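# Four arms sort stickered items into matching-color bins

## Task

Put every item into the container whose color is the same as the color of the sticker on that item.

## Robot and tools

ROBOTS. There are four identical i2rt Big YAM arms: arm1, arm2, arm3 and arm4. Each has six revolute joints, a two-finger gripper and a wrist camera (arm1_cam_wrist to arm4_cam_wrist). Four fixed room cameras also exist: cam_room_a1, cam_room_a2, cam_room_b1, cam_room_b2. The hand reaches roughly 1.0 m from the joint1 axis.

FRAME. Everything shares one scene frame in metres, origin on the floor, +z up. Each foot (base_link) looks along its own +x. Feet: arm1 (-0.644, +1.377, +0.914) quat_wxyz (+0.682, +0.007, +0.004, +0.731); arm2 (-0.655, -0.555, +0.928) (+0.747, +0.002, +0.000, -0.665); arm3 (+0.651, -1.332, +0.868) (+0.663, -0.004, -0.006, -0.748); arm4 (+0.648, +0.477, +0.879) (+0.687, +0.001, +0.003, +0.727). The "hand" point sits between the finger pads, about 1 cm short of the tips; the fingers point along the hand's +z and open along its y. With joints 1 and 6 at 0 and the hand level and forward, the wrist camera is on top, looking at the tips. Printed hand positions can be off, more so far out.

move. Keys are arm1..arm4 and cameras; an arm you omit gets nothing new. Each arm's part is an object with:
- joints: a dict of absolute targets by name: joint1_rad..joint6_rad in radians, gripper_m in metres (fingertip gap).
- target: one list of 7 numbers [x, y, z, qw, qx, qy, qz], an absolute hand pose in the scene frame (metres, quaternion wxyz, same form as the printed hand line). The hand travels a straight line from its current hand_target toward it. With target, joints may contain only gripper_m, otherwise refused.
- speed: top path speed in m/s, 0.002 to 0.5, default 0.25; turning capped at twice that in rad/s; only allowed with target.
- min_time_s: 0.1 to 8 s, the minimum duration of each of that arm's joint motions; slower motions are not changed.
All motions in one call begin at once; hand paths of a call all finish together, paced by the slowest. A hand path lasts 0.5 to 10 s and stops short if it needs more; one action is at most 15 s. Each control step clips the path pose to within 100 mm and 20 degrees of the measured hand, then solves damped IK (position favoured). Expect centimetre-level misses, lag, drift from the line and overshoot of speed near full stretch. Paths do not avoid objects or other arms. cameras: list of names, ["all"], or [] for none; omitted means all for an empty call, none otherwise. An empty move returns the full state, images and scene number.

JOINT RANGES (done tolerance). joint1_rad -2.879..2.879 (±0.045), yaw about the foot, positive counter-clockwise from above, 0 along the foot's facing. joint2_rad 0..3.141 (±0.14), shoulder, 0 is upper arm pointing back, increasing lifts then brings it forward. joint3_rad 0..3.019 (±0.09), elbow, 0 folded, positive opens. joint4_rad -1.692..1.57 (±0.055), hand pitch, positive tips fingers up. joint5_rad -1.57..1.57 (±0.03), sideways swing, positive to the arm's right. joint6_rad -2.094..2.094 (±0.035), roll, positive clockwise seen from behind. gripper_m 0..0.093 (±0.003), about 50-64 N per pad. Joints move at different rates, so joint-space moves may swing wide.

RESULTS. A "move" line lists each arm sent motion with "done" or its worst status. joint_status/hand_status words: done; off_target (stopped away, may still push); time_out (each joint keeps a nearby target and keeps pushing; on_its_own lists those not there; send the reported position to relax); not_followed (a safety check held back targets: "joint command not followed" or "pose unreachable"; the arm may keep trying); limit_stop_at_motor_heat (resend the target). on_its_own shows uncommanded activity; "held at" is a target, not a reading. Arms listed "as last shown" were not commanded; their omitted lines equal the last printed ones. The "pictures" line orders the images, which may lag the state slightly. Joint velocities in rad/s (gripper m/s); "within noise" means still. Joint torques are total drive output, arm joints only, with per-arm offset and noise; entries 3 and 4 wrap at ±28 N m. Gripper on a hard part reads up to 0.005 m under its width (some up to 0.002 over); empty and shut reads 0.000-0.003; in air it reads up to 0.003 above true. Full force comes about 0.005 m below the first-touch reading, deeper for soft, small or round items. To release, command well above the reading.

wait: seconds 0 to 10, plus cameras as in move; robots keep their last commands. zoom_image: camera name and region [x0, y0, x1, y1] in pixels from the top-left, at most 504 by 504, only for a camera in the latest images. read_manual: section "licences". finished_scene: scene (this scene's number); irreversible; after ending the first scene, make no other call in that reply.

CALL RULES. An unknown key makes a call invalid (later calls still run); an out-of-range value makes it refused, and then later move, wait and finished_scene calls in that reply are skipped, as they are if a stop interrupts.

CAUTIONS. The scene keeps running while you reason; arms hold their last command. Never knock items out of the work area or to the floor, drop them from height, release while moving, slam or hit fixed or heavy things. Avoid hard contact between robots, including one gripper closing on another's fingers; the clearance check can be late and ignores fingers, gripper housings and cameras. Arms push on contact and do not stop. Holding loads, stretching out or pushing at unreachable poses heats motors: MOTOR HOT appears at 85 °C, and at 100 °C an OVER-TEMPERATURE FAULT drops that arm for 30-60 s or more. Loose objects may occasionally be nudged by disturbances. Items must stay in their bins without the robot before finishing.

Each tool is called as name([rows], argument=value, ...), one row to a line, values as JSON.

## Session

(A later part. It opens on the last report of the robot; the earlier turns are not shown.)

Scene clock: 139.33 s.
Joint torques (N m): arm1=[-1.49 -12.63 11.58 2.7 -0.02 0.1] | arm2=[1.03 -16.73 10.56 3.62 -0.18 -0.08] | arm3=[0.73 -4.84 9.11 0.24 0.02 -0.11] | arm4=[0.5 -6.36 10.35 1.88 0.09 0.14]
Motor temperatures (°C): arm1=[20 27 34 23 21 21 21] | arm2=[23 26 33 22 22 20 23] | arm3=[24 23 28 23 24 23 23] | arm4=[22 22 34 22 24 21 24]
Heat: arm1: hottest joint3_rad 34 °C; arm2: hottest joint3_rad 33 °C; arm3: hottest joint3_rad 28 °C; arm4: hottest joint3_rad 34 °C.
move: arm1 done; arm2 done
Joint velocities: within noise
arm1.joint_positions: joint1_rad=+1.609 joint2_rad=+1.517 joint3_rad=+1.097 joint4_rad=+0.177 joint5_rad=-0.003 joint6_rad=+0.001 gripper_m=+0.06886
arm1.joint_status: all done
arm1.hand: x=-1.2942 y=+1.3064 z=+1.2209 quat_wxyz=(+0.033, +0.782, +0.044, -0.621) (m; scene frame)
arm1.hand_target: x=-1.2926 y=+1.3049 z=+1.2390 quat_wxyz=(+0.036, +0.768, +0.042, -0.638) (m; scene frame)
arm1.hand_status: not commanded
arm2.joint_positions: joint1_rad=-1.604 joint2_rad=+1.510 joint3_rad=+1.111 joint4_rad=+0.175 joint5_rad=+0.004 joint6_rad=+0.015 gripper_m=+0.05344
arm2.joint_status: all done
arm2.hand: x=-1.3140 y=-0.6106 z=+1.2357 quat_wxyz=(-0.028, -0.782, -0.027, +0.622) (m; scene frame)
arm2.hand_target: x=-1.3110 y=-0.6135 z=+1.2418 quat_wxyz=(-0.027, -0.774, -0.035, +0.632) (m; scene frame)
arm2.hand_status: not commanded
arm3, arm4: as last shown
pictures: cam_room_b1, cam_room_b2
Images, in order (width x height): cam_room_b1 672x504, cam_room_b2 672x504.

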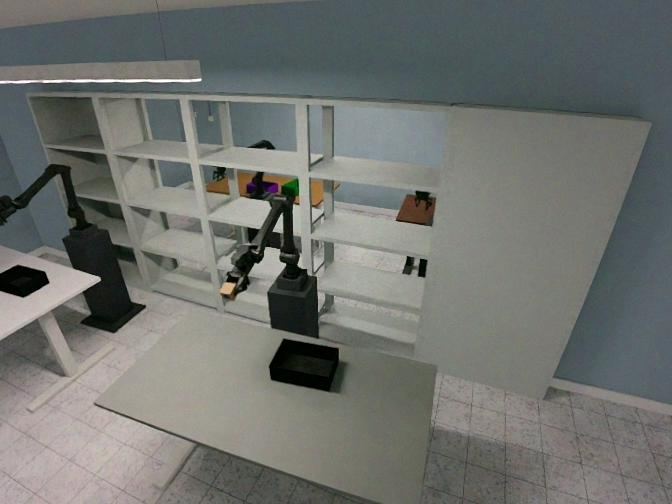

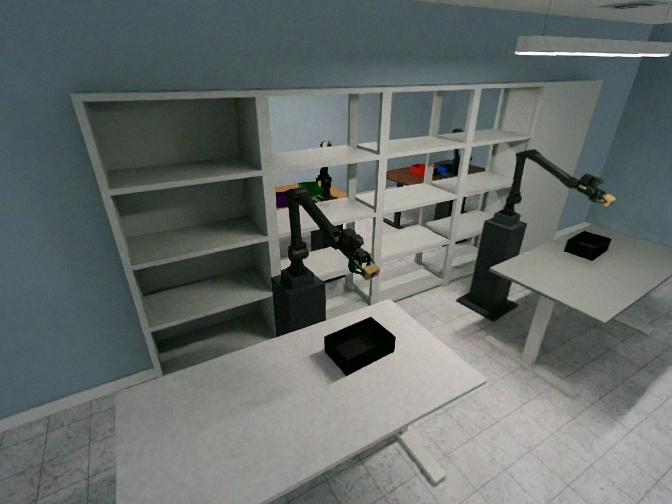

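move(arm1={"joints":{"joint1_rad":0.4,"joint2_rad":0.939,"joint3_rad":0.86,"joint4_rad":-1.34,"joint5_rad":0,"joint6_rad":0},"min_time_s":2.3}, arm2={"joints":{"joint1_rad":-0.8,"joint2_rad":0.939,"joint3_rad":0.86,"joint4_rad":-1.32,"joint5_rad":0,"joint6_rad":0},"min_time_s":2.3}, arm3={"joints":{"joint2_rad":1.075,"joint3_rad":0.871,"joint4_rad":-0.55},"min_time_s":1.5})

move(arm1={"joints":{"joint1_rad":-2.255},"min_time_s":3}, arm2={"joints":{"joint1_rad":0.932},"min_time_s":2.3})

move(arm1={"target":[-0.05,0.913,1.08,0.0838,0.2746,0.9576,-0.0240],"speed":0.22}, arm2={"target":[-0.05,-0.906,1.08,0.0839,0.2687,0.9593,-0.0235],"speed":0.22}, cameras=["arm1_cam_wrist","arm2_cam_wrist"])

Scene clock: 154.33 s.
Joint torques (N m): arm1=[-1.96 -3.08 11.07 0.28 0.02 0.07] | arm2=[0.97 -6.48 10.1 0.61 -0.09 -0.07] | arm3=[0.67 -7.06 10.47 2.15 0.02 -0.12] | arm4=[0.32 -6.12 10.36 1.76 0.12 0.14]
Motor temperatures (°C): arm1=[20 26 34 23 21 21 22] | arm2=[23 26 33 22 22 20 24] | arm3=[24 23 28 23 24 23 23] | arm4=[22 22 35 22 24 21 24]
Heat: arm1: hottest joint3_rad 34 °C; arm2: hottest joint3_rad 33 °C; arm3: hottest joint3_rad 28 °C; arm4: hottest joint3_rad 35 °C.
move: arm1 done; arm2 done; arm3 done
Joint velocities: within noise
arm1.joint_positions: joint1_rad=+0.403 joint2_rad=+0.947 joint3_rad=+0.857 joint4_rad=-1.331 joint5_rad=+0.000 joint6_rad=+0.001 gripper_m=+0.06888
arm1.joint_status: all done
arm1.hand: x=-0.7644 y=+1.6202 z=+1.1146 quat_wxyz=(-0.036, +0.850, -0.521, -0.071) (m; scene frame)
arm1.hand_target: x=-0.7627 y=+1.6190 z=+1.1175 quat_wxyz=(-0.037, +0.849, -0.522, -0.072) (m; scene frame)
arm1.hand_status: not commanded
arm2.joint_positions: joint1_rad=-0.804 joint2_rad=+0.946 joint3_rad=+0.870 joint4_rad=-1.308 joint5_rad=+0.002 joint6_rad=+0.014 gripper_m=+0.05346
arm2.joint_status: all done
arm2.hand: x=-0.8350 y=-0.7738 z=+1.1320 quat_wxyz=(-0.039, -0.903, -0.420, +0.083) (m; scene frame)
arm2.hand_target: x=-0.8301 y=-0.7697 z=+1.1290 quat_wxyz=(-0.036, -0.900, -0.428, +0.076) (m; scene frame)
arm2.hand_status: not commanded
arm3.joint_positions: joint1_rad=-1.989 joint2_rad=+1.064 joint3_rad=+0.863 joint4_rad=-0.567 joint5_rad=+0.000 joint6_rad=+0.006 gripper_m=+0.09398
arm3.joint_status: all done
arm3.hand: x=+0.2646 y=-1.0970 z=+1.1094 quat_wxyz=(+0.097, -0.888, +0.250, +0.374) (m; scene frame)
arm3.hand_target: x=+0.2612 y=-1.0905 z=+1.1125 quat_wxyz=(+0.101, -0.885, +0.251, +0.380) (m; scene frame)
arm3.hand_status: not commanded
arm4: as last shown
pictures: none

Scene clock: 157.67 s.
Joint torques (N m): arm1=[-1.96 -2.32 10.86 0.29 0.03 0.03] | arm2=[0.79 -6.36 10.11 0.62 -0.06 -0.07] | arm3=[0.67 -7 10.5 2.15 0.02 -0.11] | arm4=[0.26 -6.36 10.61 1.77 0.12 0.17]
Motor temperatures (°C): arm1=[20 26 35 23 21 21 22] | arm2=[23 26 33 22 22 20 24] | arm3=[24 23 28 23 24 23 23] | arm4=[22 22 35 22 24 21 24]
Heat: arm1: hottest joint3_rad 35 °C; arm2: hottest joint3_rad 33 °C; arm3: hottest joint3_rad 28 °C; arm4: hottest joint3_rad 35 °C.
move: arm1 done; arm2 done
Joint velocities: within noise
arm1.joint_positions: joint1_rad=-2.251 joint2_rad=+0.947 joint3_rad=+0.857 joint4_rad=-1.331 joint5_rad=+0.000 joint6_rad=+0.001 gripper_m=+0.06886
arm1.joint_status: all done
arm1.hand: x=-0.4173 y=+1.2198 z=+1.1081 quat_wxyz=(-0.064, -0.300, -0.951, +0.023) (m; scene frame)
arm1.hand_target: x=-0.4194 y=+1.2198 z=+1.1111 quat_wxyz=(-0.064, -0.302, -0.951, +0.024) (m; scene frame)
arm1.hand_status: not commanded
arm2.joint_positions: joint1_rad=+0.931 joint2_rad=+0.946 joint3_rad=+0.870 joint4_rad=-1.308 joint5_rad=+0.001 joint6_rad=+0.013 gripper_m=+0.05356
arm2.joint_status: all done
arm2.hand: x=-0.4111 y=-0.6974 z=+1.1330 quat_wxyz=(-0.091, -0.264, -0.960, +0.022) (m; scene frame)
arm2.hand_target: x=-0.4164 y=-0.6939 z=+1.1300 quat_wxyz=(-0.083, -0.257, -0.963, +0.020) (m; scene frame)
arm2.hand_status: not commanded
arm3, arm4: as last shown
pictures: none

Scene clock: 160.87 s.
Joint torques (N m): arm1=[-2.78 -20.78 16.72 0.24 -0.04 -0.1] | arm2=[0.79 -21.77 16.23 0.5 0.16 0.17] | arm3=[0.79 -7 10.45 2.13 0.02 -0.12] | arm4=[0.44 -6.42 10.39 1.92 0.11 0.16]
Motor temperatures (°C): arm1=[20 26 35 23 21 21 22] | arm2=[23 26 34 22 22 20 24] | arm3=[24 23 29 23 24 23 23] | arm4=[22 22 35 22 24 21 24]
Heat: arm1: hottest joint3_rad 35 °C; arm2: hottest joint3_rad 34 °C; arm3: hottest joint3_rad 29 °C; arm4: hottest joint3_rad 35 °C.
move: arm1 off_target; arm2 off_target
Joint velocities: within noise
arm1.joint_positions: joint1_rad=-2.299 joint2_rad=+2.292 joint3_rad=+2.373 joint4_rad=-1.511 joint5_rad=-0.025 joint6_rad=-0.102 gripper_m=+0.06886
arm1.joint_status: not commanded
arm1.hand: x=-0.0554 y=+0.9273 z=+1.0592 quat_wxyz=(-0.062, -0.274, -0.960, +0.016) (m; scene frame)
arm1.hand_target: x=-0.0512 y=+0.9139 z=+1.0800 quat_wxyz=(-0.084, -0.275, -0.958, +0.025) (m; scene frame)
arm1.hand_status: off_target (0.026 m and 2.7 deg from the pose sent, 0.479 m and 3.8 deg at the start)
arm2.joint_positions: joint1_rad=+0.931 joint2_rad=+2.081 joint3_rad=+1.977 joint4_rad=-1.316 joint5_rad=+0.004 joint6_rad=+0.013 gripper_m=+0.05356
arm2.joint_status: not commanded
arm2.hand: x=-0.0639 y=-0.8977 z=+1.0709 quat_wxyz=(-0.073, -0.264, -0.962, +0.019) (m; scene frame)
arm2.hand_target: x=-0.0509 y=-0.9056 z=+1.0802 quat_wxyz=(-0.085, -0.269, -0.959, +0.024) (m; scene frame)
arm2.hand_status: off_target (0.019 m and 1.5 deg from the pose sent, 0.420 m and 1.0 deg at the start)
arm3: as last shown
arm4.joint_positions: joint1_rad=+0.960 joint2_rad=+1.059 joint3_rad=+0.856 joint4_rad=-0.569 joint5_rad=-0.001 joint6_rad=-0.012 gripper_m=+0.09399
arm4.joint_status: not commanded
arm4.hand: x=+0.2688 y=+0.7137 z=+1.1239 quat_wxyz=(-0.106, +0.887, -0.247, -0.375) (m; scene frame)
arm4.hand_target: x=+0.2624 y=+0.7205 z=+1.1288 quat_wxyz=(-0.107, +0.881, -0.254, -0.383) (m; scene frame)
arm4.hand_status: not commanded
pictures: arm1_cam_wrist, arm2_cam_wrist
Images, in order (width x height): arm1_cam_wrist 672x504, arm2_cam_wrist 672x504.

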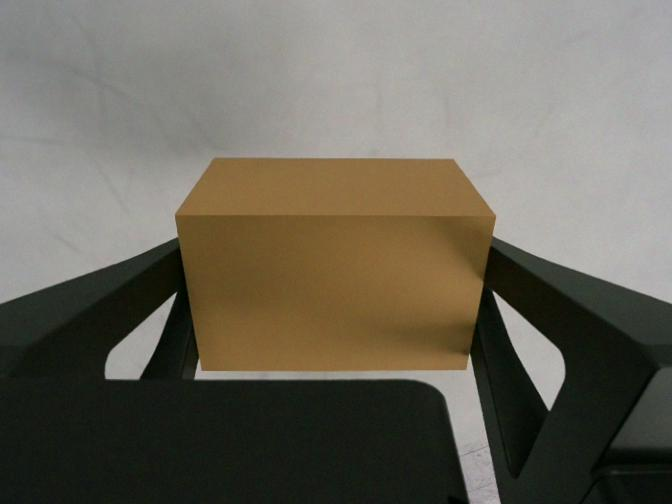

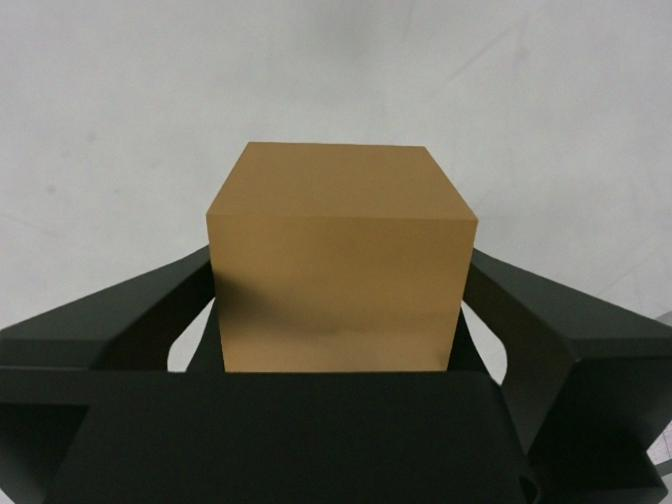

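move(arm1={"target":[-0.05,0.913,1.025,0.0838,0.2746,0.9576,-0.0240],"speed":0.15}, arm2={"target":[-0.05,-0.906,1.02,0.0839,0.2687,0.9593,-0.0235],"speed":0.15})

move(arm1={"target":[-0.05,0.913,1.006,0.0838,0.2746,0.9576,-0.0240],"speed":0.1}, arm2={"target":[-0.05,-0.906,0.990,0.0839,0.2687,0.9593,-0.0235],"speed":0.1})

Scene clock: 166.20 s.
Joint torques (N m): arm1=[-2.96 -21.54 11.59 1.37 -0.07 -0.07] | arm2=[0.79 -22.07 10.36 1.81 0.15 0.16] | arm3=[0.79 -7 10.44 2.15 0.02 -0.11] | arm4=[0.62 -7 10.45 1.77 0.11 0.14]
Motor temperatures (°C): arm1=[20 26 35 23 21 21 22] | arm2=[23 26 35 22 22 20 24] | arm3=[24 23 29 23 24 23 23] | arm4=[22 22 35 22 24 21 24]
Heat: arm1: hottest joint3_rad 35 °C; arm2: hottest joint3_rad 35 °C; arm3: hottest joint3_rad 29 °C; arm4: hottest joint3_rad 35 °C.
move: arm1 done; arm2 off_target
Joint velocities: within noise
arm1.joint_positions: joint1_rad=-2.299 joint2_rad=+2.295 joint3_rad=+2.277 joint4_rad=-1.387 joint5_rad=-0.025 joint6_rad=-0.102 gripper_m=+0.06886
arm1.joint_status: not commanded
arm1.hand: x=-0.0499 y=+0.9226 z=+1.0210 quat_wxyz=(-0.073, -0.273, -0.959, +0.020) (m; scene frame)
arm1.hand_target: x=-0.0502 y=+0.9131 z=+1.0249 quat_wxyz=(-0.084, -0.275, -0.958, +0.024) (m; scene frame)
arm1.hand_status: done (0.010 m and 1.3 deg from the pose sent, 0.037 m and 2.6 deg at the start)
arm2.joint_positions: joint1_rad=+0.931 joint2_rad=+2.110 joint3_rad=+1.936 joint4_rad=-1.208 joint5_rad=+0.004 joint6_rad=+0.013 gripper_m=+0.05356
arm2.joint_status: not commanded
arm2.hand: x=-0.0517 y=-0.9047 z=+1.0391 quat_wxyz=(-0.091, -0.264, -0.960, +0.024) (m; scene frame)
arm2.hand_target: x=-0.0506 y=-0.9058 z=+1.0201 quat_wxyz=(-0.084, -0.269, -0.959, +0.024) (m; scene frame)
arm2.hand_status: off_target (0.019 m and 1.0 deg from the pose sent, 0.053 m and 1.5 deg at the start)
arm3, arm4: as last shown
pictures: none

Scene clock: 167.17 s.
Joint torques (N m): arm1=[-2.84 -20.13 9.4 1.55 -0.05 -0.04] | arm2=[0.91 -20.78 9.44 1.98 0.13 0.15] | arm3=[0.79 -7 10.47 2.13 0.02 -0.11] | arm4=[0.15 -6.77 10.36 1.78 0.12 0.14]
Motor temperatures (°C): arm1=[20 26 35 23 21 21 22] | arm2=[23 26 35 22 22 20 24] | arm3=[24 23 29 23 24 23 23] | arm4=[22 22 35 22 24 21 24]
Heat: arm1: hottest joint3_rad 35 °C; arm2: hottest joint3_rad 35 °C; arm3: hottest joint3_rad 29 °C; arm4: hottest joint3_rad 35 °C.
move: arm1 off_target; arm2 off_target
Joint velocities: within noise
arm1.joint_positions: joint1_rad=-2.299 joint2_rad=+2.294 joint3_rad=+2.258 joint4_rad=-1.352 joint5_rad=-0.025 joint6_rad=-0.102 gripper_m=+0.06886
arm1.joint_status: not commanded
arm1.hand: x=-0.0468 y=+0.9203 z=+1.0157 quat_wxyz=(-0.082, -0.273, -0.958, +0.023) (m; scene frame)
arm1.hand_target: x=-0.0502 y=+0.9132 z=+1.0059 quat_wxyz=(-0.083, -0.275, -0.958, +0.024) (m; scene frame)
arm1.hand_status: off_target (0.013 m and 0.3 deg from the pose sent, 0.018 m and 1.3 deg at the start)
arm2.joint_positions: joint1_rad=+0.931 joint2_rad=+2.113 joint3_rad=+1.899 joint4_rad=-1.144 joint5_rad=+0.005 joint6_rad=+0.013 gripper_m=+0.05354
arm2.joint_status: not commanded
arm2.hand: x=-0.0485 y=-0.9066 z=+1.0241 quat_wxyz=(-0.102, -0.264, -0.959, +0.027) (m; scene frame)
arm2.hand_target: x=-0.0512 y=-0.9054 z=+0.9908 quat_wxyz=(-0.084, -0.269, -0.959, +0.024) (m; scene frame)
arm2.hand_status: off_target (0.034 m and 2.2 deg from the pose sent, 0.049 m and 1.0 deg at the start)
arm3, arm4: as last shown
pictures: none

move(arm1={"joints":{"gripper_m":0.092}}, arm2={"joints":{"gripper_m":0.09}})

move(arm1={"target":[-0.37,1.10,1.06,0.0838,0.2746,0.9576,-0.0240],"speed":0.25}, arm2={"target":[-0.37,-0.725,1.06,0.0839,0.2687,0.9593,-0.0235],"speed":0.25})

move(arm3={"target":[0.09,-0.991,1.085,0.1246,-0.8541,0.2393,0.4446],"speed":0.2}, arm4={"target":[0.043,0.887,1.06,0.1165,-0.8712,0.2498,0.4062],"speed":0.2}, cameras=["arm3_cam_wrist","arm4_cam_wrist"])

Scene clock: 173.20 s.
Joint torques (N m): arm1=[-2.9 -21.25 11.1 1.14 -0.06 -0.04] | arm2=[0.73 -21.07 9.42 1.78 0.11 0.17] | arm3=[0.73 -7 10.45 2.14 0.03 -0.11] | arm4=[0.67 -6.07 10.54 1.74 0.14 0.14]
Motor temperatures (°C): arm1=[20 27 35 23 21 21 22] | arm2=[23 26 34 22 22 20 24] | arm3=[24 23 29 23 24 23 23] | arm4=[22 22 35 22 24 21 24]
Heat: arm1: hottest joint3_rad 35 °C; arm2: hottest joint3_rad 34 °C; arm3: hottest joint3_rad 29 °C; arm4: hottest joint3_rad 35 °C.
move: arm1 done; arm2 done
Joint velocities: within noise
arm1.joint_positions: joint1_rad=-2.299 joint2_rad=+2.294 joint3_rad=+2.240 joint4_rad=-1.342 joint5_rad=-0.026 joint6_rad=-0.102 gripper_m=+0.09196
arm1.joint_status: all done
arm1.hand: x=-0.0487 y=+0.9217 z=+1.0085 quat_wxyz=(-0.078, -0.273, -0.959, +0.022) (m; scene frame)
arm1.hand_target: x=-0.0502 y=+0.9132 z=+1.0060 quat_wxyz=(-0.084, -0.275, -0.958, +0.024) (m; scene frame)
arm1.hand_status: not commanded
arm2.joint_positions: joint1_rad=+0.931 joint2_rad=+2.115 joint3_rad=+1.899 joint4_rad=-1.141 joint5_rad=+0.005 joint6_rad=+0.013 gripper_m=+0.08993
arm2.joint_status: all done
arm2.hand: x=-0.0479 y=-0.9070 z=+1.0232 quat_wxyz=(-0.103, -0.264, -0.959, +0.028) (m; scene frame)
arm2.hand_target: x=-0.0513 y=-0.9054 z=+0.9908 quat_wxyz=(-0.084, -0.269, -0.959, +0.024) (m; scene frame)
arm2.hand_status: not commanded
arm3, arm4: as last shown
pictures: none

Scene clock: 175.40 s.
Joint torques (N m): arm1=[-2.43 -7.06 10.66 0.4 -0.08 -0.06] | arm2=[0.09 -7.88 9.65 0.64 -0.11 0.11] | arm3=[0.73 -6.83 10.51 2.15 0.02 -0.11] | arm4=[0.62 -6.42 10.29 1.87 0.09 0.14]
Motor temperatures (°C): arm1=[20 27 35 23 21 21 22] | arm2=[23 26 34 22 22 20 24] | arm3=[24 23 29 23 24 23 23] | arm4=[22 22 35 22 24 21 24]
Heat: arm1: hottest joint3_rad 35 °C; arm2: hottest joint3_rad 34 °C; arm3: hottest joint3_rad 29 °C; arm4: hottest joint3_rad 35 °C.
move: arm1 done; arm2 done
Joint velocities: within noise
arm1.joint_positions: joint1_rad=-2.451 joint2_rad=+1.284 joint3_rad=+0.964 joint4_rad=-1.067 joint5_rad=-0.052 joint6_rad=-0.246 gripper_m=+0.09196
arm1.joint_status: not commanded
arm1.hand: x=-0.3683 y=+1.1017 z=+1.0585 quat_wxyz=(-0.085, -0.275, -0.957, +0.025) (m; scene frame)
arm1.hand_target: x=-0.3700 y=+1.1001 z=+1.0599 quat_wxyz=(-0.084, -0.275, -0.958, +0.024) (m; scene frame)
arm1.hand_status: done (0.003 m and 0.2 deg from the pose sent, 0.371 m and 0.7 deg at the start)
arm2.joint_positions: joint1_rad=+0.932 joint2_rad=+1.145 joint3_rad=+0.819 joint4_rad=-1.044 joint5_rad=+0.008 joint6_rad=+0.011 gripper_m=+0.08994
arm2.joint_status: not commanded
arm2.hand: x=-0.3628 y=-0.7260 z=+1.0662 quat_wxyz=(-0.096, -0.263, -0.960, +0.028) (m; scene frame)
arm2.hand_target: x=-0.3699 y=-0.7250 z=+1.0601 quat_wxyz=(-0.084, -0.269, -0.959, +0.024) (m; scene frame)
arm2.hand_status: done (0.010 m and 1.7 deg from the pose sent, 0.372 m and 2.3 deg at the start)
arm3, arm4: as last shown
pictures: none

Scene clock: 177.37 s.
Joint torques (N m): arm1=[-2.37 -6.53 10.67 0.47 -0.07 -0.04] | arm2=[-0.03 -8 9.66 0.65 -0.11 0.1] | arm3=[1.44 -15.56 13.67 2.25 0.12 -0.13] | arm4=[0.56 -18.84 12.44 1.58 -0.05 -0.07]
Motor temperatures (°C): arm1=[20 27 35 23 21 21 22] | arm2=[23 26 34 22 22 20 24] | arm3=[24 23 29 23 24 23 23] | arm4=[22 22 36 22 24 21 24]
Heat: arm1: hottest joint3_rad 35 °C; arm2: hottest joint3_rad 34 °C; arm3: hottest joint3_rad 29 °C; arm4: hottest joint3_rad 36 °C.
move: arm3 off_target; arm4 off_target
Joint velocities: within noise
arm1, arm2: as last shown
arm1.joint_positions: joint1_rad=-2.451 joint2_rad=+1.284 joint3_rad=+0.964 joint4_rad=-1.067 joint5_rad=-0.052 joint6_rad=-0.247 gripper_m=+0.09196
arm3.joint_positions: joint1_rad=-1.989 joint2_rad=+1.573 joint3_rad=+1.143 joint4_rad=-0.231 joint5_rad=+0.011 joint6_rad=+0.004 gripper_m=+0.09398
arm3.joint_status: not commanded
arm3.hand: x=+0.1082 y=-1.0018 z=+1.0595 quat_wxyz=(+0.115, -0.866, +0.246, +0.420) (m; scene frame)
arm3.hand_target: x=+0.0917 y=-0.9921 z=+1.0854 quat_wxyz=(+0.125, -0.854, +0.239, +0.445) (m; scene frame)
arm3.hand_status: off_target (0.033 m and 3.4 deg from the pose sent, 0.206 m and 9.5 deg at the start)
arm4.joint_positions: joint1_rad=+0.922 joint2_rad=+1.811 joint3_rad=+1.402 joint4_rad=-0.338 joint5_rad=-0.024 joint6_rad=-0.017 gripper_m=+0.09399
arm4.joint_status: not commanded
arm4.hand: x=+0.0574 y=+0.8716 z=+1.0425 quat_wxyz=(-0.108, +0.879, -0.256, -0.387) (m; scene frame)
arm4.hand_target: x=+0.0445 y=+0.8861 z=+1.0603 quat_wxyz=(-0.117, +0.871, -0.250, -0.406) (m; scene frame)
arm4.hand_status: off_target (0.027 m and 2.7 deg from the pose sent, 0.292 m and 4.2 deg at the start)
pictures: arm3_cam_wrist, arm4_cam_wrist
Images, in order (width x height): arm3_cam_wrist 672x504, arm4_cam_wrist 672x504.

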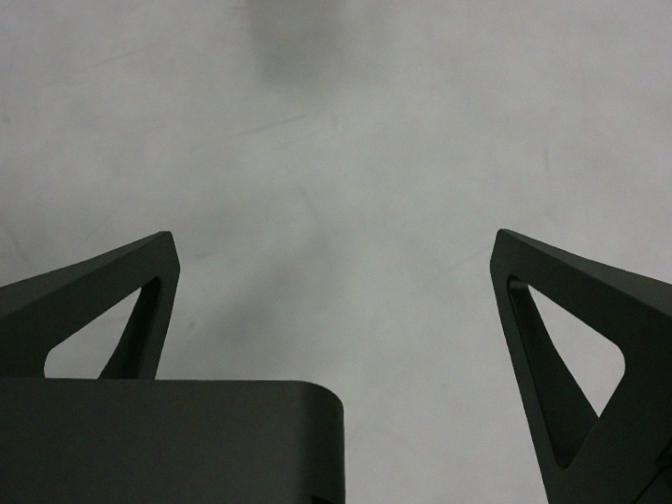

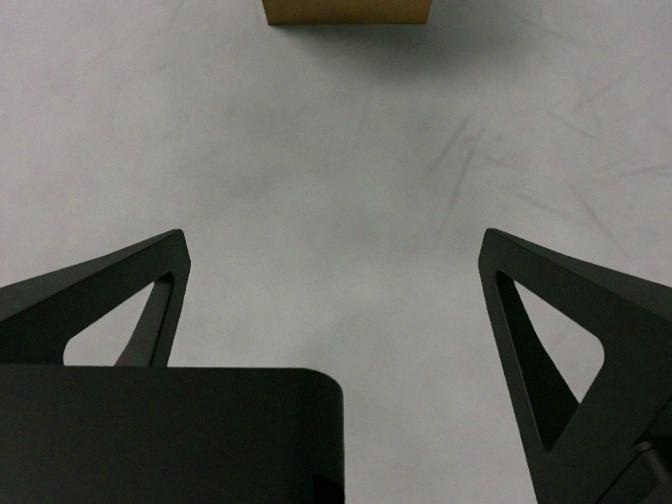

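move(arm3={"target":[-0.026,-0.941,1.043,0.0965,-0.8824,0.2070,0.4115],"speed":0.15}, arm4={"target":[-0.0124,0.9268,1.030,0.1165,-0.8712,0.2498,0.4062],"speed":0.15}, cameras=["arm3_cam_wrist","arm4_cam_wrist"])

Scene clock: 188.23 s.
Joint torques (N m): arm1=[-2.9 -6.83 10.65 0.58 -0.11 -0.08] | arm2=[0.03 -7.94 9.66 0.66 -0.11 0.09] | arm3=[2.14 -21.36 14.01 1.14 -0.11 -0.11] | arm4=[0.44 -21.71 12.79 0.7 -0.06 -0.08]
Motor temperatures (°C): arm1=[20 26 35 23 21 21 22] | arm2=[23 26 33 22 22 20 23] | arm3=[24 24 30 23 24 23 23] | arm4=[22 22 37 22 24 21 24]
Heat: arm1: hottest joint3_rad 35 °C; arm2: hottest joint3_rad 33 °C; arm3: hottest joint3_rad 30 °C; arm4: hottest joint3_rad 37 °C.
move: arm3 off_target; arm4 off_target
Joint velocities: within noise
arm1, arm2: as last shown
arm3.joint_positions: joint1_rad=-1.989 joint2_rad=+1.935 joint3_rad=+1.579 joint4_rad=-0.370 joint5_rad=-0.043 joint6_rad=-0.045 gripper_m=+0.09398
arm3.joint_status: not commanded
arm3.hand: x=-0.0084 y=-0.9437 z=+1.0243 quat_wxyz=(+0.093, -0.887, +0.217, +0.397) (m; scene frame)
arm3.hand_target: x=-0.0248 y=-0.9418 z=+1.0432 quat_wxyz=(+0.097, -0.882, +0.207, +0.412) (m; scene frame)
arm3.hand_status: off_target (0.026 m and 2.2 deg from the pose sent, 0.148 m and 5.4 deg at the start)
arm4.joint_positions: joint1_rad=+0.920 joint2_rad=+1.999 joint3_rad=+1.620 joint4_rad=-0.338 joint5_rad=-0.027 joint6_rad=-0.019 gripper_m=+0.09399
arm4.joint_status: not commanded
arm4.hand: x=-0.0020 y=+0.9128 z=+1.0234 quat_wxyz=(-0.111, +0.874, -0.254, -0.400) (m; scene frame)
arm4.hand_target: x=-0.0113 y=+0.9262 z=+1.0300 quat_wxyz=(-0.117, +0.871, -0.250, -0.407) (m; scene frame)
arm4.hand_status: off_target (0.019 m and 1.1 deg from the pose sent, 0.090 m and 2.7 deg at the start)
pictures: arm3_cam_wrist, arm4_cam_wrist
Images, in order (width x height): arm3_cam_wrist 672x504, arm4_cam_wrist 672x504.

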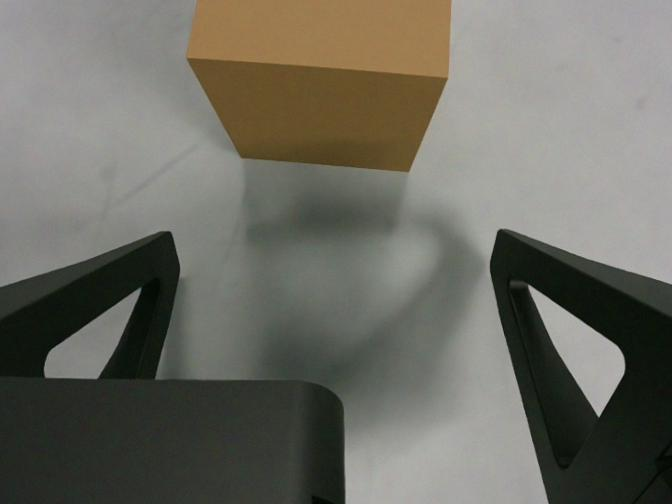

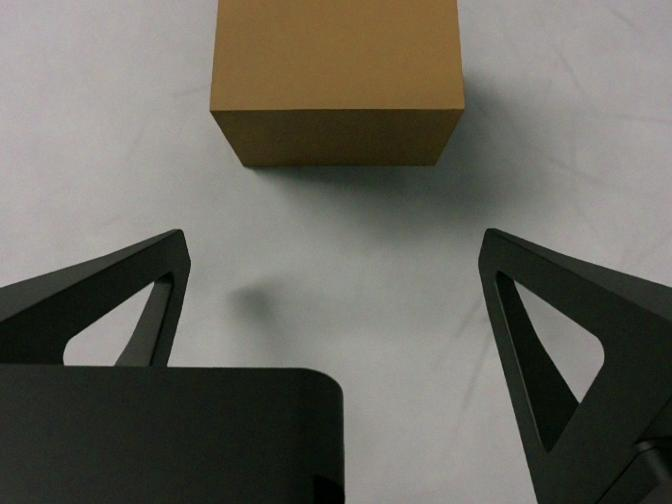

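move(arm3={"target":[-0.085,-0.9155,1.036,0.1140,-0.8727,0.2445,0.4070],"speed":0.12}, arm4={"target":[-0.0666,0.9549,1.024,0.1165,-0.8712,0.2498,0.4062],"speed":0.12}, cameras=["arm3_cam_wrist","arm4_cam_wrist"])

Scene clock: 206.63 s.
Joint torques (N m): arm1=[-2.61 -6.89 10.63 0.38 -0.09 -0.06] | arm2=[0.09 -7.88 9.65 0.65 -0.1 0.1] | arm3=[2.37 -23.47 14.35 1.1 0.14 0.02] | arm4=[0.79 -24.12 13.2 0.77 0.23 -0.04]
Motor temperatures (°C): arm1=[20 26 35 23 21 21 21] | arm2=[23 26 32 22 22 20 23] | arm3=[24 25 31 23 24 23 23] | arm4=[22 23 37 22 24 21 24]
Heat: arm1: hottest joint3_rad 35 °C; arm2: hottest joint3_rad 32 °C; arm3: hottest joint3_rad 31 °C; arm4: hottest joint3_rad 37 °C.
move: arm3 off_target; arm4 off_target
Joint velocities: within noise
arm1, arm2: as last shown
arm3.joint_positions: joint1_rad=-1.966 joint2_rad=+2.102 joint3_rad=+1.847 joint4_rad=-0.459 joint5_rad=+0.038 joint6_rad=+0.012 gripper_m=+0.09398
arm3.joint_status: not commanded
arm3.hand: x=-0.0669 y=-0.9140 z=+1.0251 quat_wxyz=(+0.114, -0.877, +0.248, +0.396) (m; scene frame)
arm3.hand_target: x=-0.0838 y=-0.9161 z=+1.0363 quat_wxyz=(+0.114, -0.872, +0.244, +0.407) (m; scene frame)
arm3.hand_status: off_target (0.021 m and 1.4 deg from the pose sent, 0.083 m and 4.5 deg at the start)
arm4.joint_positions: joint1_rad=+0.920 joint2_rad=+2.169 joint3_rad=+1.890 joint4_rad=-0.437 joint5_rad=-0.026 joint6_rad=-0.019 gripper_m=+0.09399
arm4.joint_status: not commanded
arm4.hand: x=-0.0541 y=+0.9482 z=+1.0181 quat_wxyz=(-0.112, +0.873, -0.254, -0.400) (m; scene frame)
arm4.hand_target: x=-0.0657 y=+0.9544 z=+1.0241 quat_wxyz=(-0.117, +0.871, -0.250, -0.407) (m; scene frame)
arm4.hand_status: off_target (0.015 m and 1.0 deg from the pose sent, 0.077 m and 1.1 deg at the start)
pictures: arm3_cam_wrist, arm4_cam_wrist
Images, in order (width x height): arm3_cam_wrist 672x504, arm4_cam_wrist 672x504.

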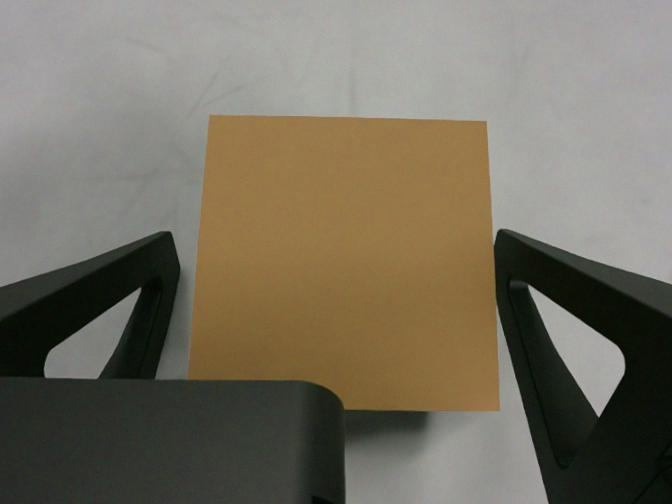

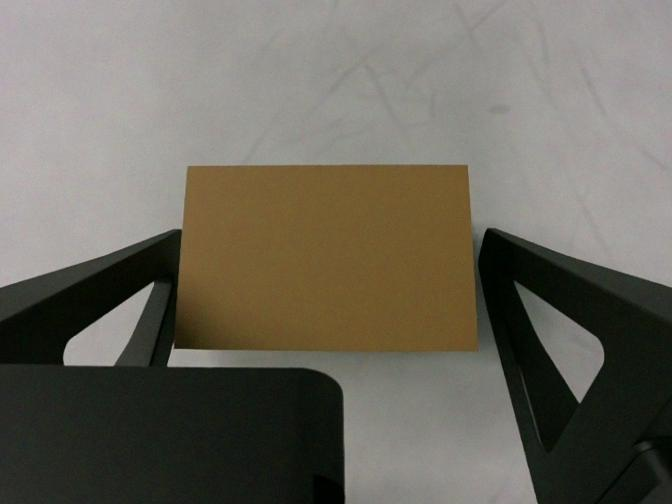

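move(arm3={"joints":{"gripper_m":0.043}}, arm4={"joints":{"gripper_m":0.059}})

move(arm3={"target":[0.26,-1.125,1.13,0.1140,-0.8727,0.2445,0.4070],"speed":0.22}, arm4={"target":[0.26,0.745,1.13,0.1165,-0.8712,0.2498,0.4062],"speed":0.22}, cameras=["arm3_cam_wrist","arm4_cam_wrist"])

Scene clock: 211.50 s.
Joint torques (N m): arm1=[-2.32 -6.95 10.7 0.47 -0.05 -0.07] | arm2=[-0.03 -7.94 9.66 0.62 -0.1 0.11] | arm3=[2.26 -23.59 14.35 1.13 0.11 0] | arm4=[1.61 -24.47 13.12 0.8 0.2 -0.02]
Motor temperatures (°C): arm1=[20 26 35 23 21 21 21] | arm2=[23 26 32 22 22 20 23] | arm3=[24 25 32 23 24 23 23] | arm4=[22 24 38 22 24 21 24]
Heat: arm1: hottest joint3_rad 35 °C; arm2: hottest joint3_rad 32 °C; arm3: hottest joint3_rad 32 °C; arm4: hottest joint3_rad 38 °C.
move: arm3 off_target; arm4 off_target
Joint velocities: within noise
arm1, arm2: as last shown
arm3.joint_positions: joint1_rad=-1.966 joint2_rad=+2.102 joint3_rad=+1.847 joint4_rad=-0.460 joint5_rad=+0.038 joint6_rad=+0.013 gripper_m=+0.05327
arm3.joint_status: gripper_m off_target (ended at +0.05330, target +0.04300)
arm3.hand: x=-0.0668 y=-0.9140 z=+1.0250 quat_wxyz=(+0.114, -0.877, +0.248, +0.396) (m; scene frame)
arm3.hand_target: x=-0.0838 y=-0.9161 z=+1.0363 quat_wxyz=(+0.114, -0.872, +0.245, +0.408) (m; scene frame)
arm3.hand_status: not commanded
arm4.joint_positions: joint1_rad=+0.920 joint2_rad=+2.169 joint3_rad=+1.891 joint4_rad=-0.437 joint5_rad=-0.026 joint6_rad=-0.019 gripper_m=+0.06940
arm4.joint_status: gripper_m off_target (ended at +0.06943, target +0.05900)
arm4.hand: x=-0.0542 y=+0.9483 z=+1.0183 quat_wxyz=(-0.112, +0.873, -0.254, -0.401) (m; scene frame)
arm4.hand_target: x=-0.0657 y=+0.9543 z=+1.0239 quat_wxyz=(-0.117, +0.871, -0.250, -0.407) (m; scene frame)
arm4.hand_status: not commanded
pictures: none

Scene clock: 214.03 s.
Joint torques (N m): arm1=[-1.9 -6.65 10.78 0.49 -0.07 -0.03] | arm2=[0.09 -8 9.66 0.7 -0.1 0.11] | arm3=[2.37 -6.53 9.76 1.37 0.17 0.03] | arm4=[0.5 -8.53 9.51 0.8 -0.06 -0.07]
Motor temperatures (°C): arm1=[20 26 35 23 21 21 21] | arm2=[23 26 32 22 22 20 23] | arm3=[24 25 32 23 24 23 23] | arm4=[22 24 38 22 24 21 25]
Heat: arm1: hottest joint3_rad 35 °C; arm2: hottest joint3_rad 32 °C; arm3: hottest joint3_rad 32 °C; arm4: hottest joint3_rad 38 °C.
move: arm3 done; arm4 done
Joint velocities: within noise
arm1, arm2: as last shown
arm3.joint_positions: joint1_rad=-1.909 joint2_rad=+0.991 joint3_rad=+0.836 joint4_rad=-0.528 joint5_rad=+0.083 joint6_rad=+0.049 gripper_m=+0.05327
arm3.joint_status: not commanded
arm3.hand: x=+0.2623 y=-1.1194 z=+1.1336 quat_wxyz=(+0.118, -0.870, +0.247, +0.410) (m; scene frame)
arm3.hand_target: x=+0.2600 y=-1.1250 z=+1.1300 quat_wxyz=(+0.114, -0.873, +0.244, +0.407) (m; scene frame)
arm3.hand_status: done (0.007 m and 0.7 deg from the pose sent, 0.403 m and 1.5 deg at the start)
arm4.joint_positions: joint1_rad=+0.908 joint2_rad=+1.099 joint3_rad=+0.862 joint4_rad=-0.455 joint5_rad=-0.036 joint6_rad=-0.027 gripper_m=+0.06940
arm4.joint_status: not commanded
arm4.hand: x=+0.2577 y=+0.7427 z=+1.1308 quat_wxyz=(-0.115, +0.869, -0.252, -0.411) (m; scene frame)
arm4.hand_target: x=+0.2600 y=+0.7449 z=+1.1299 quat_wxyz=(-0.116, +0.871, -0.250, -0.406) (m; scene frame)
arm4.hand_status: done (0.003 m and 0.7 deg from the pose sent, 0.391 m and 1.0 deg at the start)
pictures: arm3_cam_wrist, arm4_cam_wrist
Images, in order (width x height): arm3_cam_wrist 672x504, arm4_cam_wrist 672x504.

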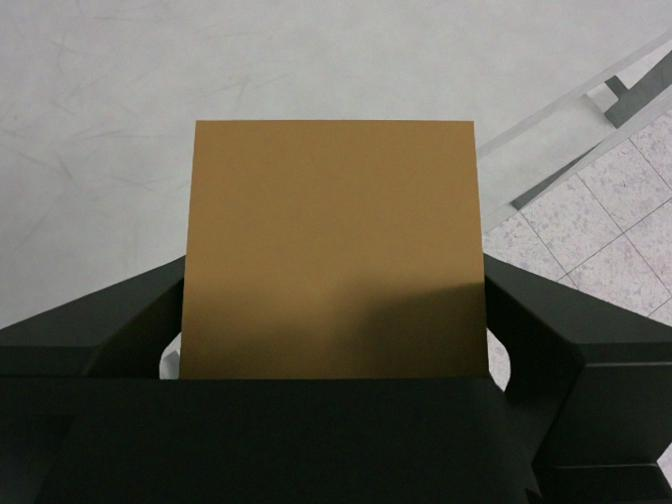

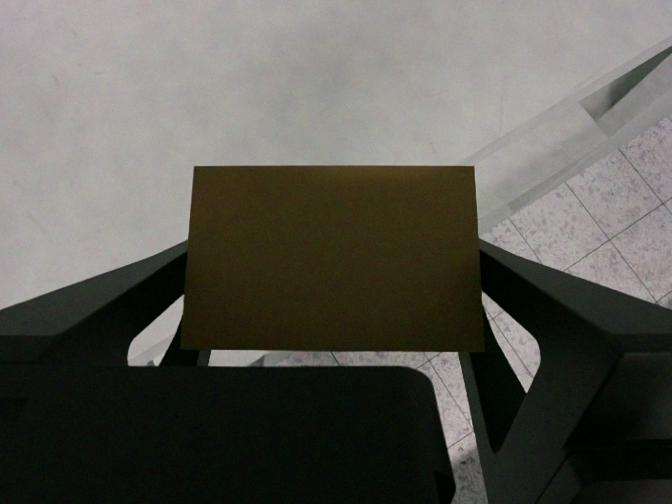

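move(arm3={"joints":{"joint1_rad":-1.93,"joint2_rad":0.94,"joint3_rad":0.86,"joint4_rad":-1.1,"joint5_rad":0,"joint6_rad":0},"min_time_s":1.3}, arm4={"joints":{"joint1_rad":0.3,"joint2_rad":1.10,"joint3_rad":0.80,"joint4_rad":-0.41,"joint5_rad":0,"joint6_rad":0},"min_time_s":1.3})

move(arm3={"joints":{"joint1_rad":-0.5},"min_time_s":2}, arm4={"joints":{"joint1_rad":-1.17,"joint2_rad":1.42,"joint3_rad":0.65,"joint4_rad":0.06},"min_time_s":2.2}, cameras=["arm4_cam_wrist"])

move(arm3={"joints":{"joint1_rad":1.02,"joint2_rad":1.501,"joint3_rad":0.80,"joint4_rad":-0.01},"min_time_s":2.3}, arm4={"target":[1.126,0.703,0.94,0.3907,0,0.9205,0],"speed":0.15}, cameras=["arm3_cam_wrist","arm4_cam_wrist"])

Scene clock: 236.97 s.
Joint torques (N m): arm1=[-2.32 -6.77 10.67 0.35 -0.07 -0.05] | arm2=[0.09 -7.94 9.65 0.66 -0.1 0.1] | arm3=[0.21 -6.65 11.33 0.38 -0.09 -0.11] | arm4=[0.91 -8 9.22 1.91 0.13 0.16]
Motor temperatures (°C): arm1=[20 25 34 23 21 21 21] | arm2=[23 25 31 22 22 20 23] | arm3=[24 25 32 23 24 23 24] | arm4=[22 24 37 22 24 21 26]
Heat: arm1: hottest joint3_rad 34 °C; arm2: hottest joint3_rad 31 °C; arm3: hottest joint3_rad 32 °C; arm4: hottest joint3_rad 37 °C.
move: arm3 done; arm4 done
Joint velocities: within noise
arm1, arm2: as last shown
arm3.joint_positions: joint1_rad=-1.915 joint2_rad=+0.952 joint3_rad=+0.836 joint4_rad=-1.093 joint5_rad=+0.002 joint6_rad=+0.008 gripper_m=+0.05327
arm3.joint_status: all done
arm3.hand: x=+0.3610 y=-1.1825 z=+1.0674 quat_wxyz=(+0.035, -0.957, +0.232, +0.173) (m; scene frame)
arm3.hand_target: x=+0.3595 y=-1.1765 z=+1.0818 quat_wxyz=(+0.040, -0.953, +0.235, +0.187) (m; scene frame)
arm3.hand_status: not commanded
arm4.joint_positions: joint1_rad=+0.296 joint2_rad=+1.099 joint3_rad=+0.798 joint4_rad=-0.432 joint5_rad=-0.002 joint6_rad=-0.014 gripper_m=+0.06940
arm4.joint_status: all done
arm4.hand: x=+0.4903 y=+0.9093 z=+1.0983 quat_wxyz=(-0.232, +0.752, -0.518, -0.334) (m; scene frame)
arm4.hand_target: x=+0.4876 y=+0.9128 z=+1.1027 quat_wxyz=(-0.236, +0.746, -0.520, -0.344) (m; scene frame)
arm4.hand_status: not commanded
pictures: none

Scene clock: 239.63 s.
Joint torques (N m): arm1=[-2.61 -7 10.61 0.43 -0.07 -0.05] | arm2=[0.15 -8.06 9.62 0.61 -0.11 0.11] | arm3=[1.85 -6.24 11.44 0.49 0.04 -0.11] | arm4=[1.55 -9.47 7.36 1.99 0.12 0.17]
Motor temperatures (°C): arm1=[20 25 34 23 21 21 21] | arm2=[23 25 31 22 22 20 23] | arm3=[24 25 32 23 24 23 24] | arm4=[22 24 37 22 24 21 26]
Heat: arm1: hottest joint3_rad 34 °C; arm2: hottest joint3_rad 31 °C; arm3: hottest joint3_rad 32 °C; arm4: hottest joint3_rad 37 °C.
move: arm3 done; arm4 done
Joint velocities: within noise
arm1, arm2: as last shown
arm3.joint_positions: joint1_rad=-0.507 joint2_rad=+0.952 joint3_rad=+0.836 joint4_rad=-1.093 joint5_rad=-0.001 joint6_rad=+0.006 gripper_m=+0.05327
arm3.joint_status: all done
arm3.hand: x=+0.4598 y=-1.5913 z=+1.0731 quat_wxyz=(-0.089, -0.877, -0.443, +0.162) (m; scene frame)
arm3.hand_target: x=+0.4592 y=-1.5956 z=+1.0876 quat_wxyz=(-0.095, -0.872, -0.447, +0.175) (m; scene frame)
arm3.hand_status: not commanded
arm4.joint_positions: joint1_rad=-1.177 joint2_rad=+1.406 joint3_rad=+0.648 joint4_rad=+0.039 joint5_rad=-0.001 joint6_rad=-0.012 gripper_m=+0.06940
arm4.joint_status: all done
arm4.hand: x=+1.0901 y=+0.6908 z=+0.9653 quat_wxyz=(-0.400, +0.209, -0.888, -0.089) (m; scene frame)
arm4.hand_target: x=+1.0921 y=+0.6956 z=+0.9637 quat_wxyz=(-0.404, +0.206, -0.886, -0.094) (m; scene frame)
arm4.hand_status: not commanded
pictures: arm4_cam_wrist
Images, in order (width x height): arm4_cam_wrist 672x504.

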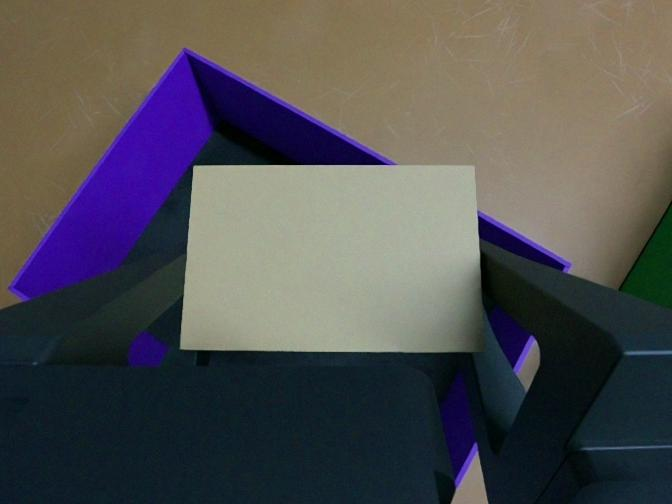

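Scene clock: 242.43 s.
Joint torques (N m): arm1=[-2.43 -6.42 10.67 0.54 -0.11 -0.07] | arm2=[0.15 -7.94 9.63 0.66 -0.11 0.1] | arm3=[0.97 -12.34 7.79 2.4 0.06 -0.11] | arm4=[1.49 -12.22 9.8 0.58 0.5 0.2]
Motor temperatures (°C): arm1=[20 25 34 23 21 21 21] | arm2=[23 25 31 22 22 20 23] | arm3=[24 24 32 23 24 23 24] | arm4=[22 24 37 22 24 21 26]
Heat: arm1: hottest joint3_rad 34 °C; arm2: hottest joint3_rad 31 °C; arm3: hottest joint3_rad 32 °C; arm4: hottest joint3_rad 37 °C.
move: arm3 done; arm4 off_target
Joint velocities: within noise
arm1.joint_positions: joint1_rad=-2.451 joint2_rad=+1.284 joint3_rad=+0.964 joint4_rad=-1.067 joint5_rad=-0.052 joint6_rad=-0.247 gripper_m=+0.09196
arm1.joint_status: not commanded
arm1.hand: x=-0.3683 y=+1.1017 z=+1.0585 quat_wxyz=(-0.085, -0.275, -0.957, +0.025) (m; scene frame)
arm1.hand_target: x=-0.3700 y=+1.1001 z=+1.0599 quat_wxyz=(-0.084, -0.275, -0.958, +0.024) (m; scene frame)
arm1.hand_status: not commanded
arm2.joint_positions: joint1_rad=+0.932 joint2_rad=+1.145 joint3_rad=+0.819 joint4_rad=-1.044 joint5_rad=+0.008 joint6_rad=+0.011 gripper_m=+0.08994
arm2.joint_status: not commanded
arm2.hand: x=-0.3628 y=-0.7260 z=+1.0662 quat_wxyz=(-0.096, -0.263, -0.960, +0.028) (m; scene frame)
arm2.hand_target: x=-0.3699 y=-0.7250 z=+1.0601 quat_wxyz=(-0.084, -0.269, -0.959, +0.024) (m; scene frame)
arm2.hand_status: not commanded
arm3.joint_positions: joint1_rad=+1.023 joint2_rad=+1.497 joint3_rad=+0.802 joint4_rad=-0.030 joint5_rad=-0.001 joint6_rad=+0.006 gripper_m=+0.05327
arm3.joint_status: all done
arm3.hand: x=+1.0751 y=-1.6654 z=+0.9769 quat_wxyz=(-0.391, -0.299, -0.859, +0.139) (m; scene frame)
arm3.hand_target: x=+1.0756 y=-1.6683 z=+0.9771 quat_wxyz=(-0.396, -0.297, -0.857, +0.143) (m; scene frame)
arm3.hand_status: not commanded
arm4.joint_positions: joint1_rad=-1.064 joint2_rad=+1.569 joint3_rad=+0.765 joint4_rad=-0.059 joint5_rad=+0.394 joint6_rad=+0.406 gripper_m=+0.06940
arm4.joint_status: not commanded
arm4.hand: x=+1.1124 y=+0.6911 z=+0.9321 quat_wxyz=(-0.384, +0.005, -0.923, +0.006) (m; scene frame)
arm4.hand_target: x=+1.1253 y=+0.7027 z=+0.9404 quat_wxyz=(-0.391, +0.000, -0.920, +0.000) (m; scene frame)
arm4.hand_status: off_target (0.020 m and 1.2 deg from the pose sent, 0.046 m and 26.4 deg at the start)
pictures: arm3_cam_wrist, arm4_cam_wrist
Images, in order (width x height): arm3_cam_wrist 672x504, arm4_cam_wrist 672x504.

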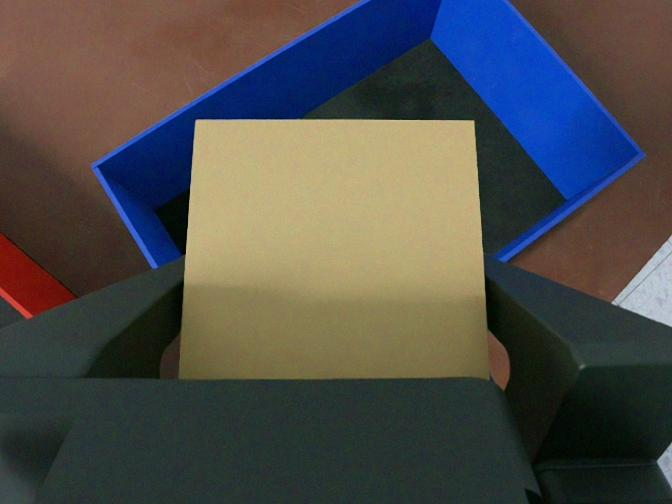

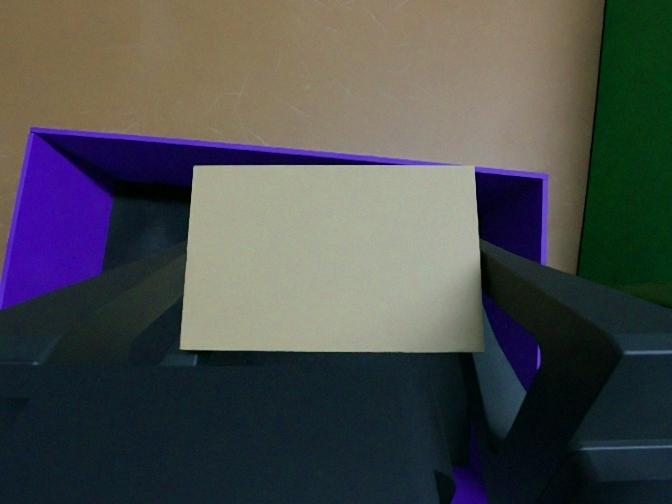

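move(arm3={"target":[1.198,-1.761,0.885,0.3714,0.1210,0.9192,-0.0489],"speed":0.15}, arm4={"target":[1.146,0.728,0.86,0.3746,0,0.9272,0],"speed":0.15}, cameras=["arm3_cam_wrist","arm4_cam_wrist"])

Scene clock: 264.10 s.
Joint torques (N m): arm1=[-2.78 -6.18 10.61 0.47 -0.09 -0.05] | arm2=[-0.03 -8 9.63 0.62 -0.11 0.1] | arm3=[0.15 -20.13 11.44 1.01 -0.3 -0.14] | arm4=[0.97 -14.56 8.21 1.62 0.35 0.19]
Motor temperatures (°C): arm1=[20 25 34 23 21 21 21] | arm2=[23 25 31 22 22 20 23] | arm3=[24 24 31 23 24 23 24] | arm4=[22 24 38 22 24 21 26]
Heat: arm1: hottest joint3_rad 34 °C; arm2: hottest joint3_rad 31 °C; arm3: hottest joint3_rad 31 °C; arm4: hottest joint3_rad 38 °C.
move: arm3 off_target; arm4 off_target
Joint velocities: within noise
arm1, arm2: as last shown
arm3.joint_positions: joint1_rad=+0.957 joint2_rad=+2.014 joint3_rad=+1.269 joint4_rad=-0.160 joint5_rad=-0.334 joint6_rad=-0.349 gripper_m=+0.05327
arm3.joint_status: not commanded
arm3.hand: x=+1.1890 y=-1.7410 z=+0.8711 quat_wxyz=(-0.359, -0.122, -0.925, +0.038) (m; scene frame)
arm3.hand_target: x=+1.1970 y=-1.7605 z=+0.8857 quat_wxyz=(-0.372, -0.121, -0.919, +0.049) (m; scene frame)
arm3.hand_status: off_target (0.026 m and 2.0 deg from the pose sent, 0.181 m and 24.0 deg at the start)
arm4.joint_positions: joint1_rad=-1.047 joint2_rad=+1.813 joint3_rad=+0.834 joint4_rad=+0.049 joint5_rad=+0.394 joint6_rad=+0.434 gripper_m=+0.06939
arm4.joint_status: not commanded
arm4.hand: x=+1.1297 y=+0.7126 z=+0.8528 quat_wxyz=(-0.358, +0.007, -0.934, +0.014) (m; scene frame)
arm4.hand_target: x=+1.1451 y=+0.7276 z=+0.8606 quat_wxyz=(-0.374, +0.000, -0.927, +0.000) (m; scene frame)
arm4.hand_status: off_target (0.024 m and 2.7 deg from the pose sent, 0.088 m and 1.5 deg at the start)
pictures: arm3_cam_wrist, arm4_cam_wrist
Images, in order (width x height): arm3_cam_wrist 672x504, arm4_cam_wrist 672x504.

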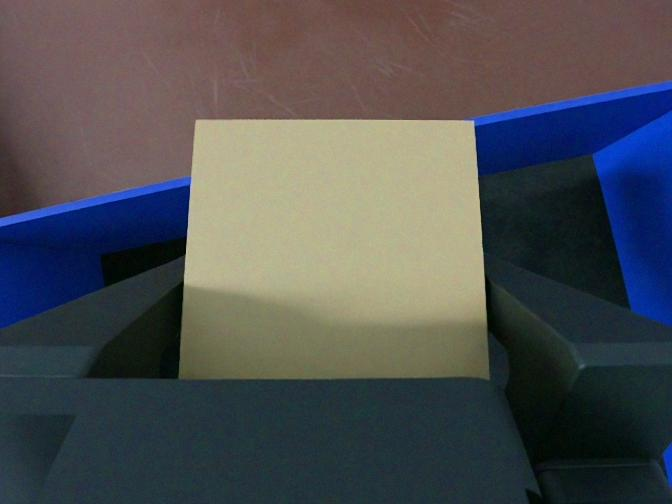

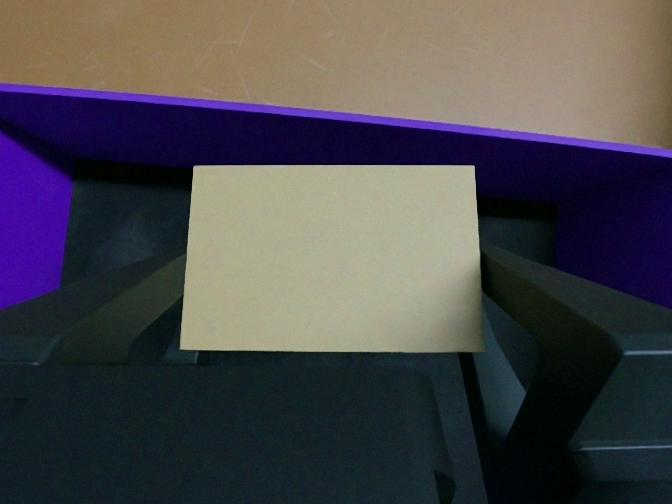

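move(arm3={"target":[1.198,-1.761,0.768,0.3714,0.1210,0.9192,-0.0489],"speed":0.13}, arm4={"target":[1.146,0.728,0.758,0.3746,0,0.9272,0],"speed":0.13}, cameras=["arm3_cam_wrist","arm4_cam_wrist"])

Scene clock: 273.83 s.
Joint torques (N m): arm1=[-2.49 -6.36 10.76 0.43 -0.07 -0.09] | arm2=[0.09 -7.94 9.66 0.64 -0.11 0.1] | arm3=[0.32 -21.54 9.22 1.92 -0.28 -0.11] | arm4=[1.32 -16.32 5.67 1.68 0.35 0.18]
Motor temperatures (°C): arm1=[20 25 34 23 21 21 21] | arm2=[23 25 31 22 22 20 23] | arm3=[24 25 32 23 24 23 24] | arm4=[22 24 37 22 24 21 26]
Heat: arm1: hottest joint3_rad 34 °C; arm2: hottest joint3_rad 31 °C; arm3: hottest joint3_rad 32 °C; arm4: hottest joint3_rad 37 °C.
move: arm3 off_target; arm4 off_target
Joint velocities: within noise
arm1, arm2: as last shown
arm3.joint_positions: joint1_rad=+0.957 joint2_rad=+2.239 joint3_rad=+1.270 joint4_rad=+0.045 joint5_rad=-0.334 joint6_rad=-0.350 gripper_m=+0.05327
arm3.joint_status: not commanded
arm3.hand: x=+1.1861 y=-1.7399 z=+0.7540 quat_wxyz=(-0.351, -0.124, -0.927, +0.033) (m; scene frame)
arm3.hand_target: x=+1.1969 y=-1.7604 z=+0.7688 quat_wxyz=(-0.371, -0.121, -0.919, +0.049) (m; scene frame)
arm3.hand_status: off_target (0.028 m and 3.1 deg from the pose sent, 0.105 m and 2.1 deg at the start)
arm4.joint_positions: joint1_rad=-1.047 joint2_rad=+2.088 joint3_rad=+0.861 joint4_rad=+0.306 joint5_rad=+0.394 joint6_rad=+0.434 gripper_m=+0.06939
arm4.joint_status: not commanded
arm4.hand: x=+1.1346 y=+0.7158 z=+0.7553 quat_wxyz=(-0.361, +0.006, -0.932, +0.012) (m; scene frame)
arm4.hand_target: x=+1.1455 y=+0.7278 z=+0.7584 quat_wxyz=(-0.374, +0.000, -0.927, +0.000) (m; scene frame)
arm4.hand_status: off_target (0.017 m and 2.2 deg from the pose sent, 0.097 m and 2.7 deg at the start)
pictures: arm3_cam_wrist, arm4_cam_wrist
Images, in order (width x height): arm3_cam_wrist 672x504, arm4_cam_wrist 672x504.

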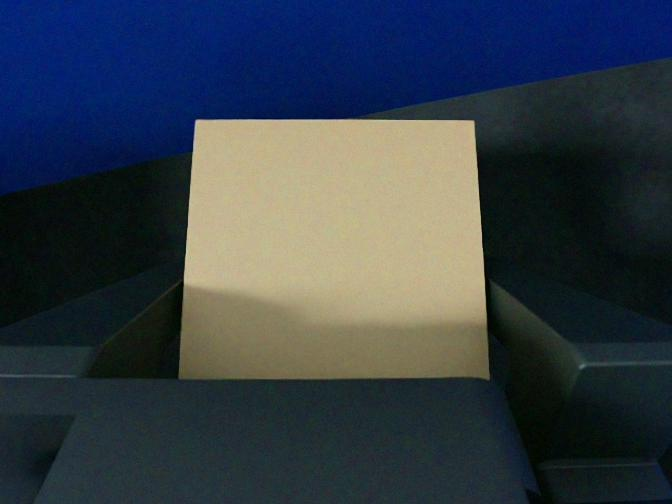

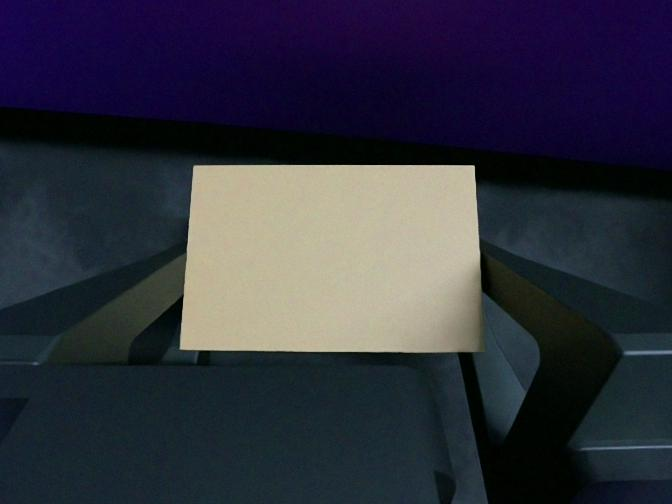

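move(arm3={"target":[1.197,-1.760,0.752,0.3714,0.1210,0.9192,-0.0489],"speed":0.06}, arm4={"target":[1.145,0.728,0.738,0.3746,0,0.9272,0],"speed":0.06})

Scene clock: 278.37 s.
Joint torques (N m): arm1=[-2.2 -6.53 10.66 0.51 -0.08 -0.05] | arm2=[-0.09 -8.06 9.65 0.69 -0.11 0.1] | arm3=[0.26 -19.78 9.13 1.91 -0.23 -0.09] | arm4=[1.32 -14.97 5.15 1.54 0.33 0.12]
Motor temperatures (°C): arm1=[20 25 34 23 21 21 21] | arm2=[23 25 31 22 22 20 23] | arm3=[24 25 31 23 24 23 24] | arm4=[22 24 36 22 24 21 26]
Heat: arm1: hottest joint3_rad 34 °C; arm2: hottest joint3_rad 31 °C; arm3: hottest joint3_rad 31 °C; arm4: hottest joint3_rad 36 °C.
move: arm3 off_target; arm4 off_target
Joint velocities: within noise
arm1, arm2: as last shown
arm3.joint_positions: joint1_rad=+0.957 joint2_rad=+2.252 joint3_rad=+1.273 joint4_rad=+0.079 joint5_rad=-0.335 joint6_rad=-0.351 gripper_m=+0.05327
arm3.joint_status: not commanded
arm3.hand: x=+1.1895 y=-1.7427 z=+0.7517 quat_wxyz=(-0.360, -0.121, -0.924, +0.039) (m; scene frame)
arm3.hand_target: x=+1.1963 y=-1.7595 z=+0.7525 quat_wxyz=(-0.371, -0.121, -0.919, +0.049) (m; scene frame)
arm3.hand_status: off_target (0.019 m and 1.8 deg from the pose sent, 0.023 m and 3.1 deg at the start)
arm4.joint_positions: joint1_rad=-1.046 joint2_rad=+2.128 joint3_rad=+0.874 joint4_rad=+0.354 joint5_rad=+0.395 joint6_rad=+0.438 gripper_m=+0.06940
arm4.joint_status: not commanded
arm4.hand: x=+1.1393 y=+0.7193 z=+0.7451 quat_wxyz=(-0.370, +0.003, -0.929, +0.006) (m; scene frame)
arm4.hand_target: x=+1.1446 y=+0.7277 z=+0.7382 quat_wxyz=(-0.374, +0.000, -0.927, +0.000) (m; scene frame)
arm4.hand_status: off_target (0.013 m and 1.0 deg from the pose sent, 0.024 m and 2.2 deg at the start)
pictures: none


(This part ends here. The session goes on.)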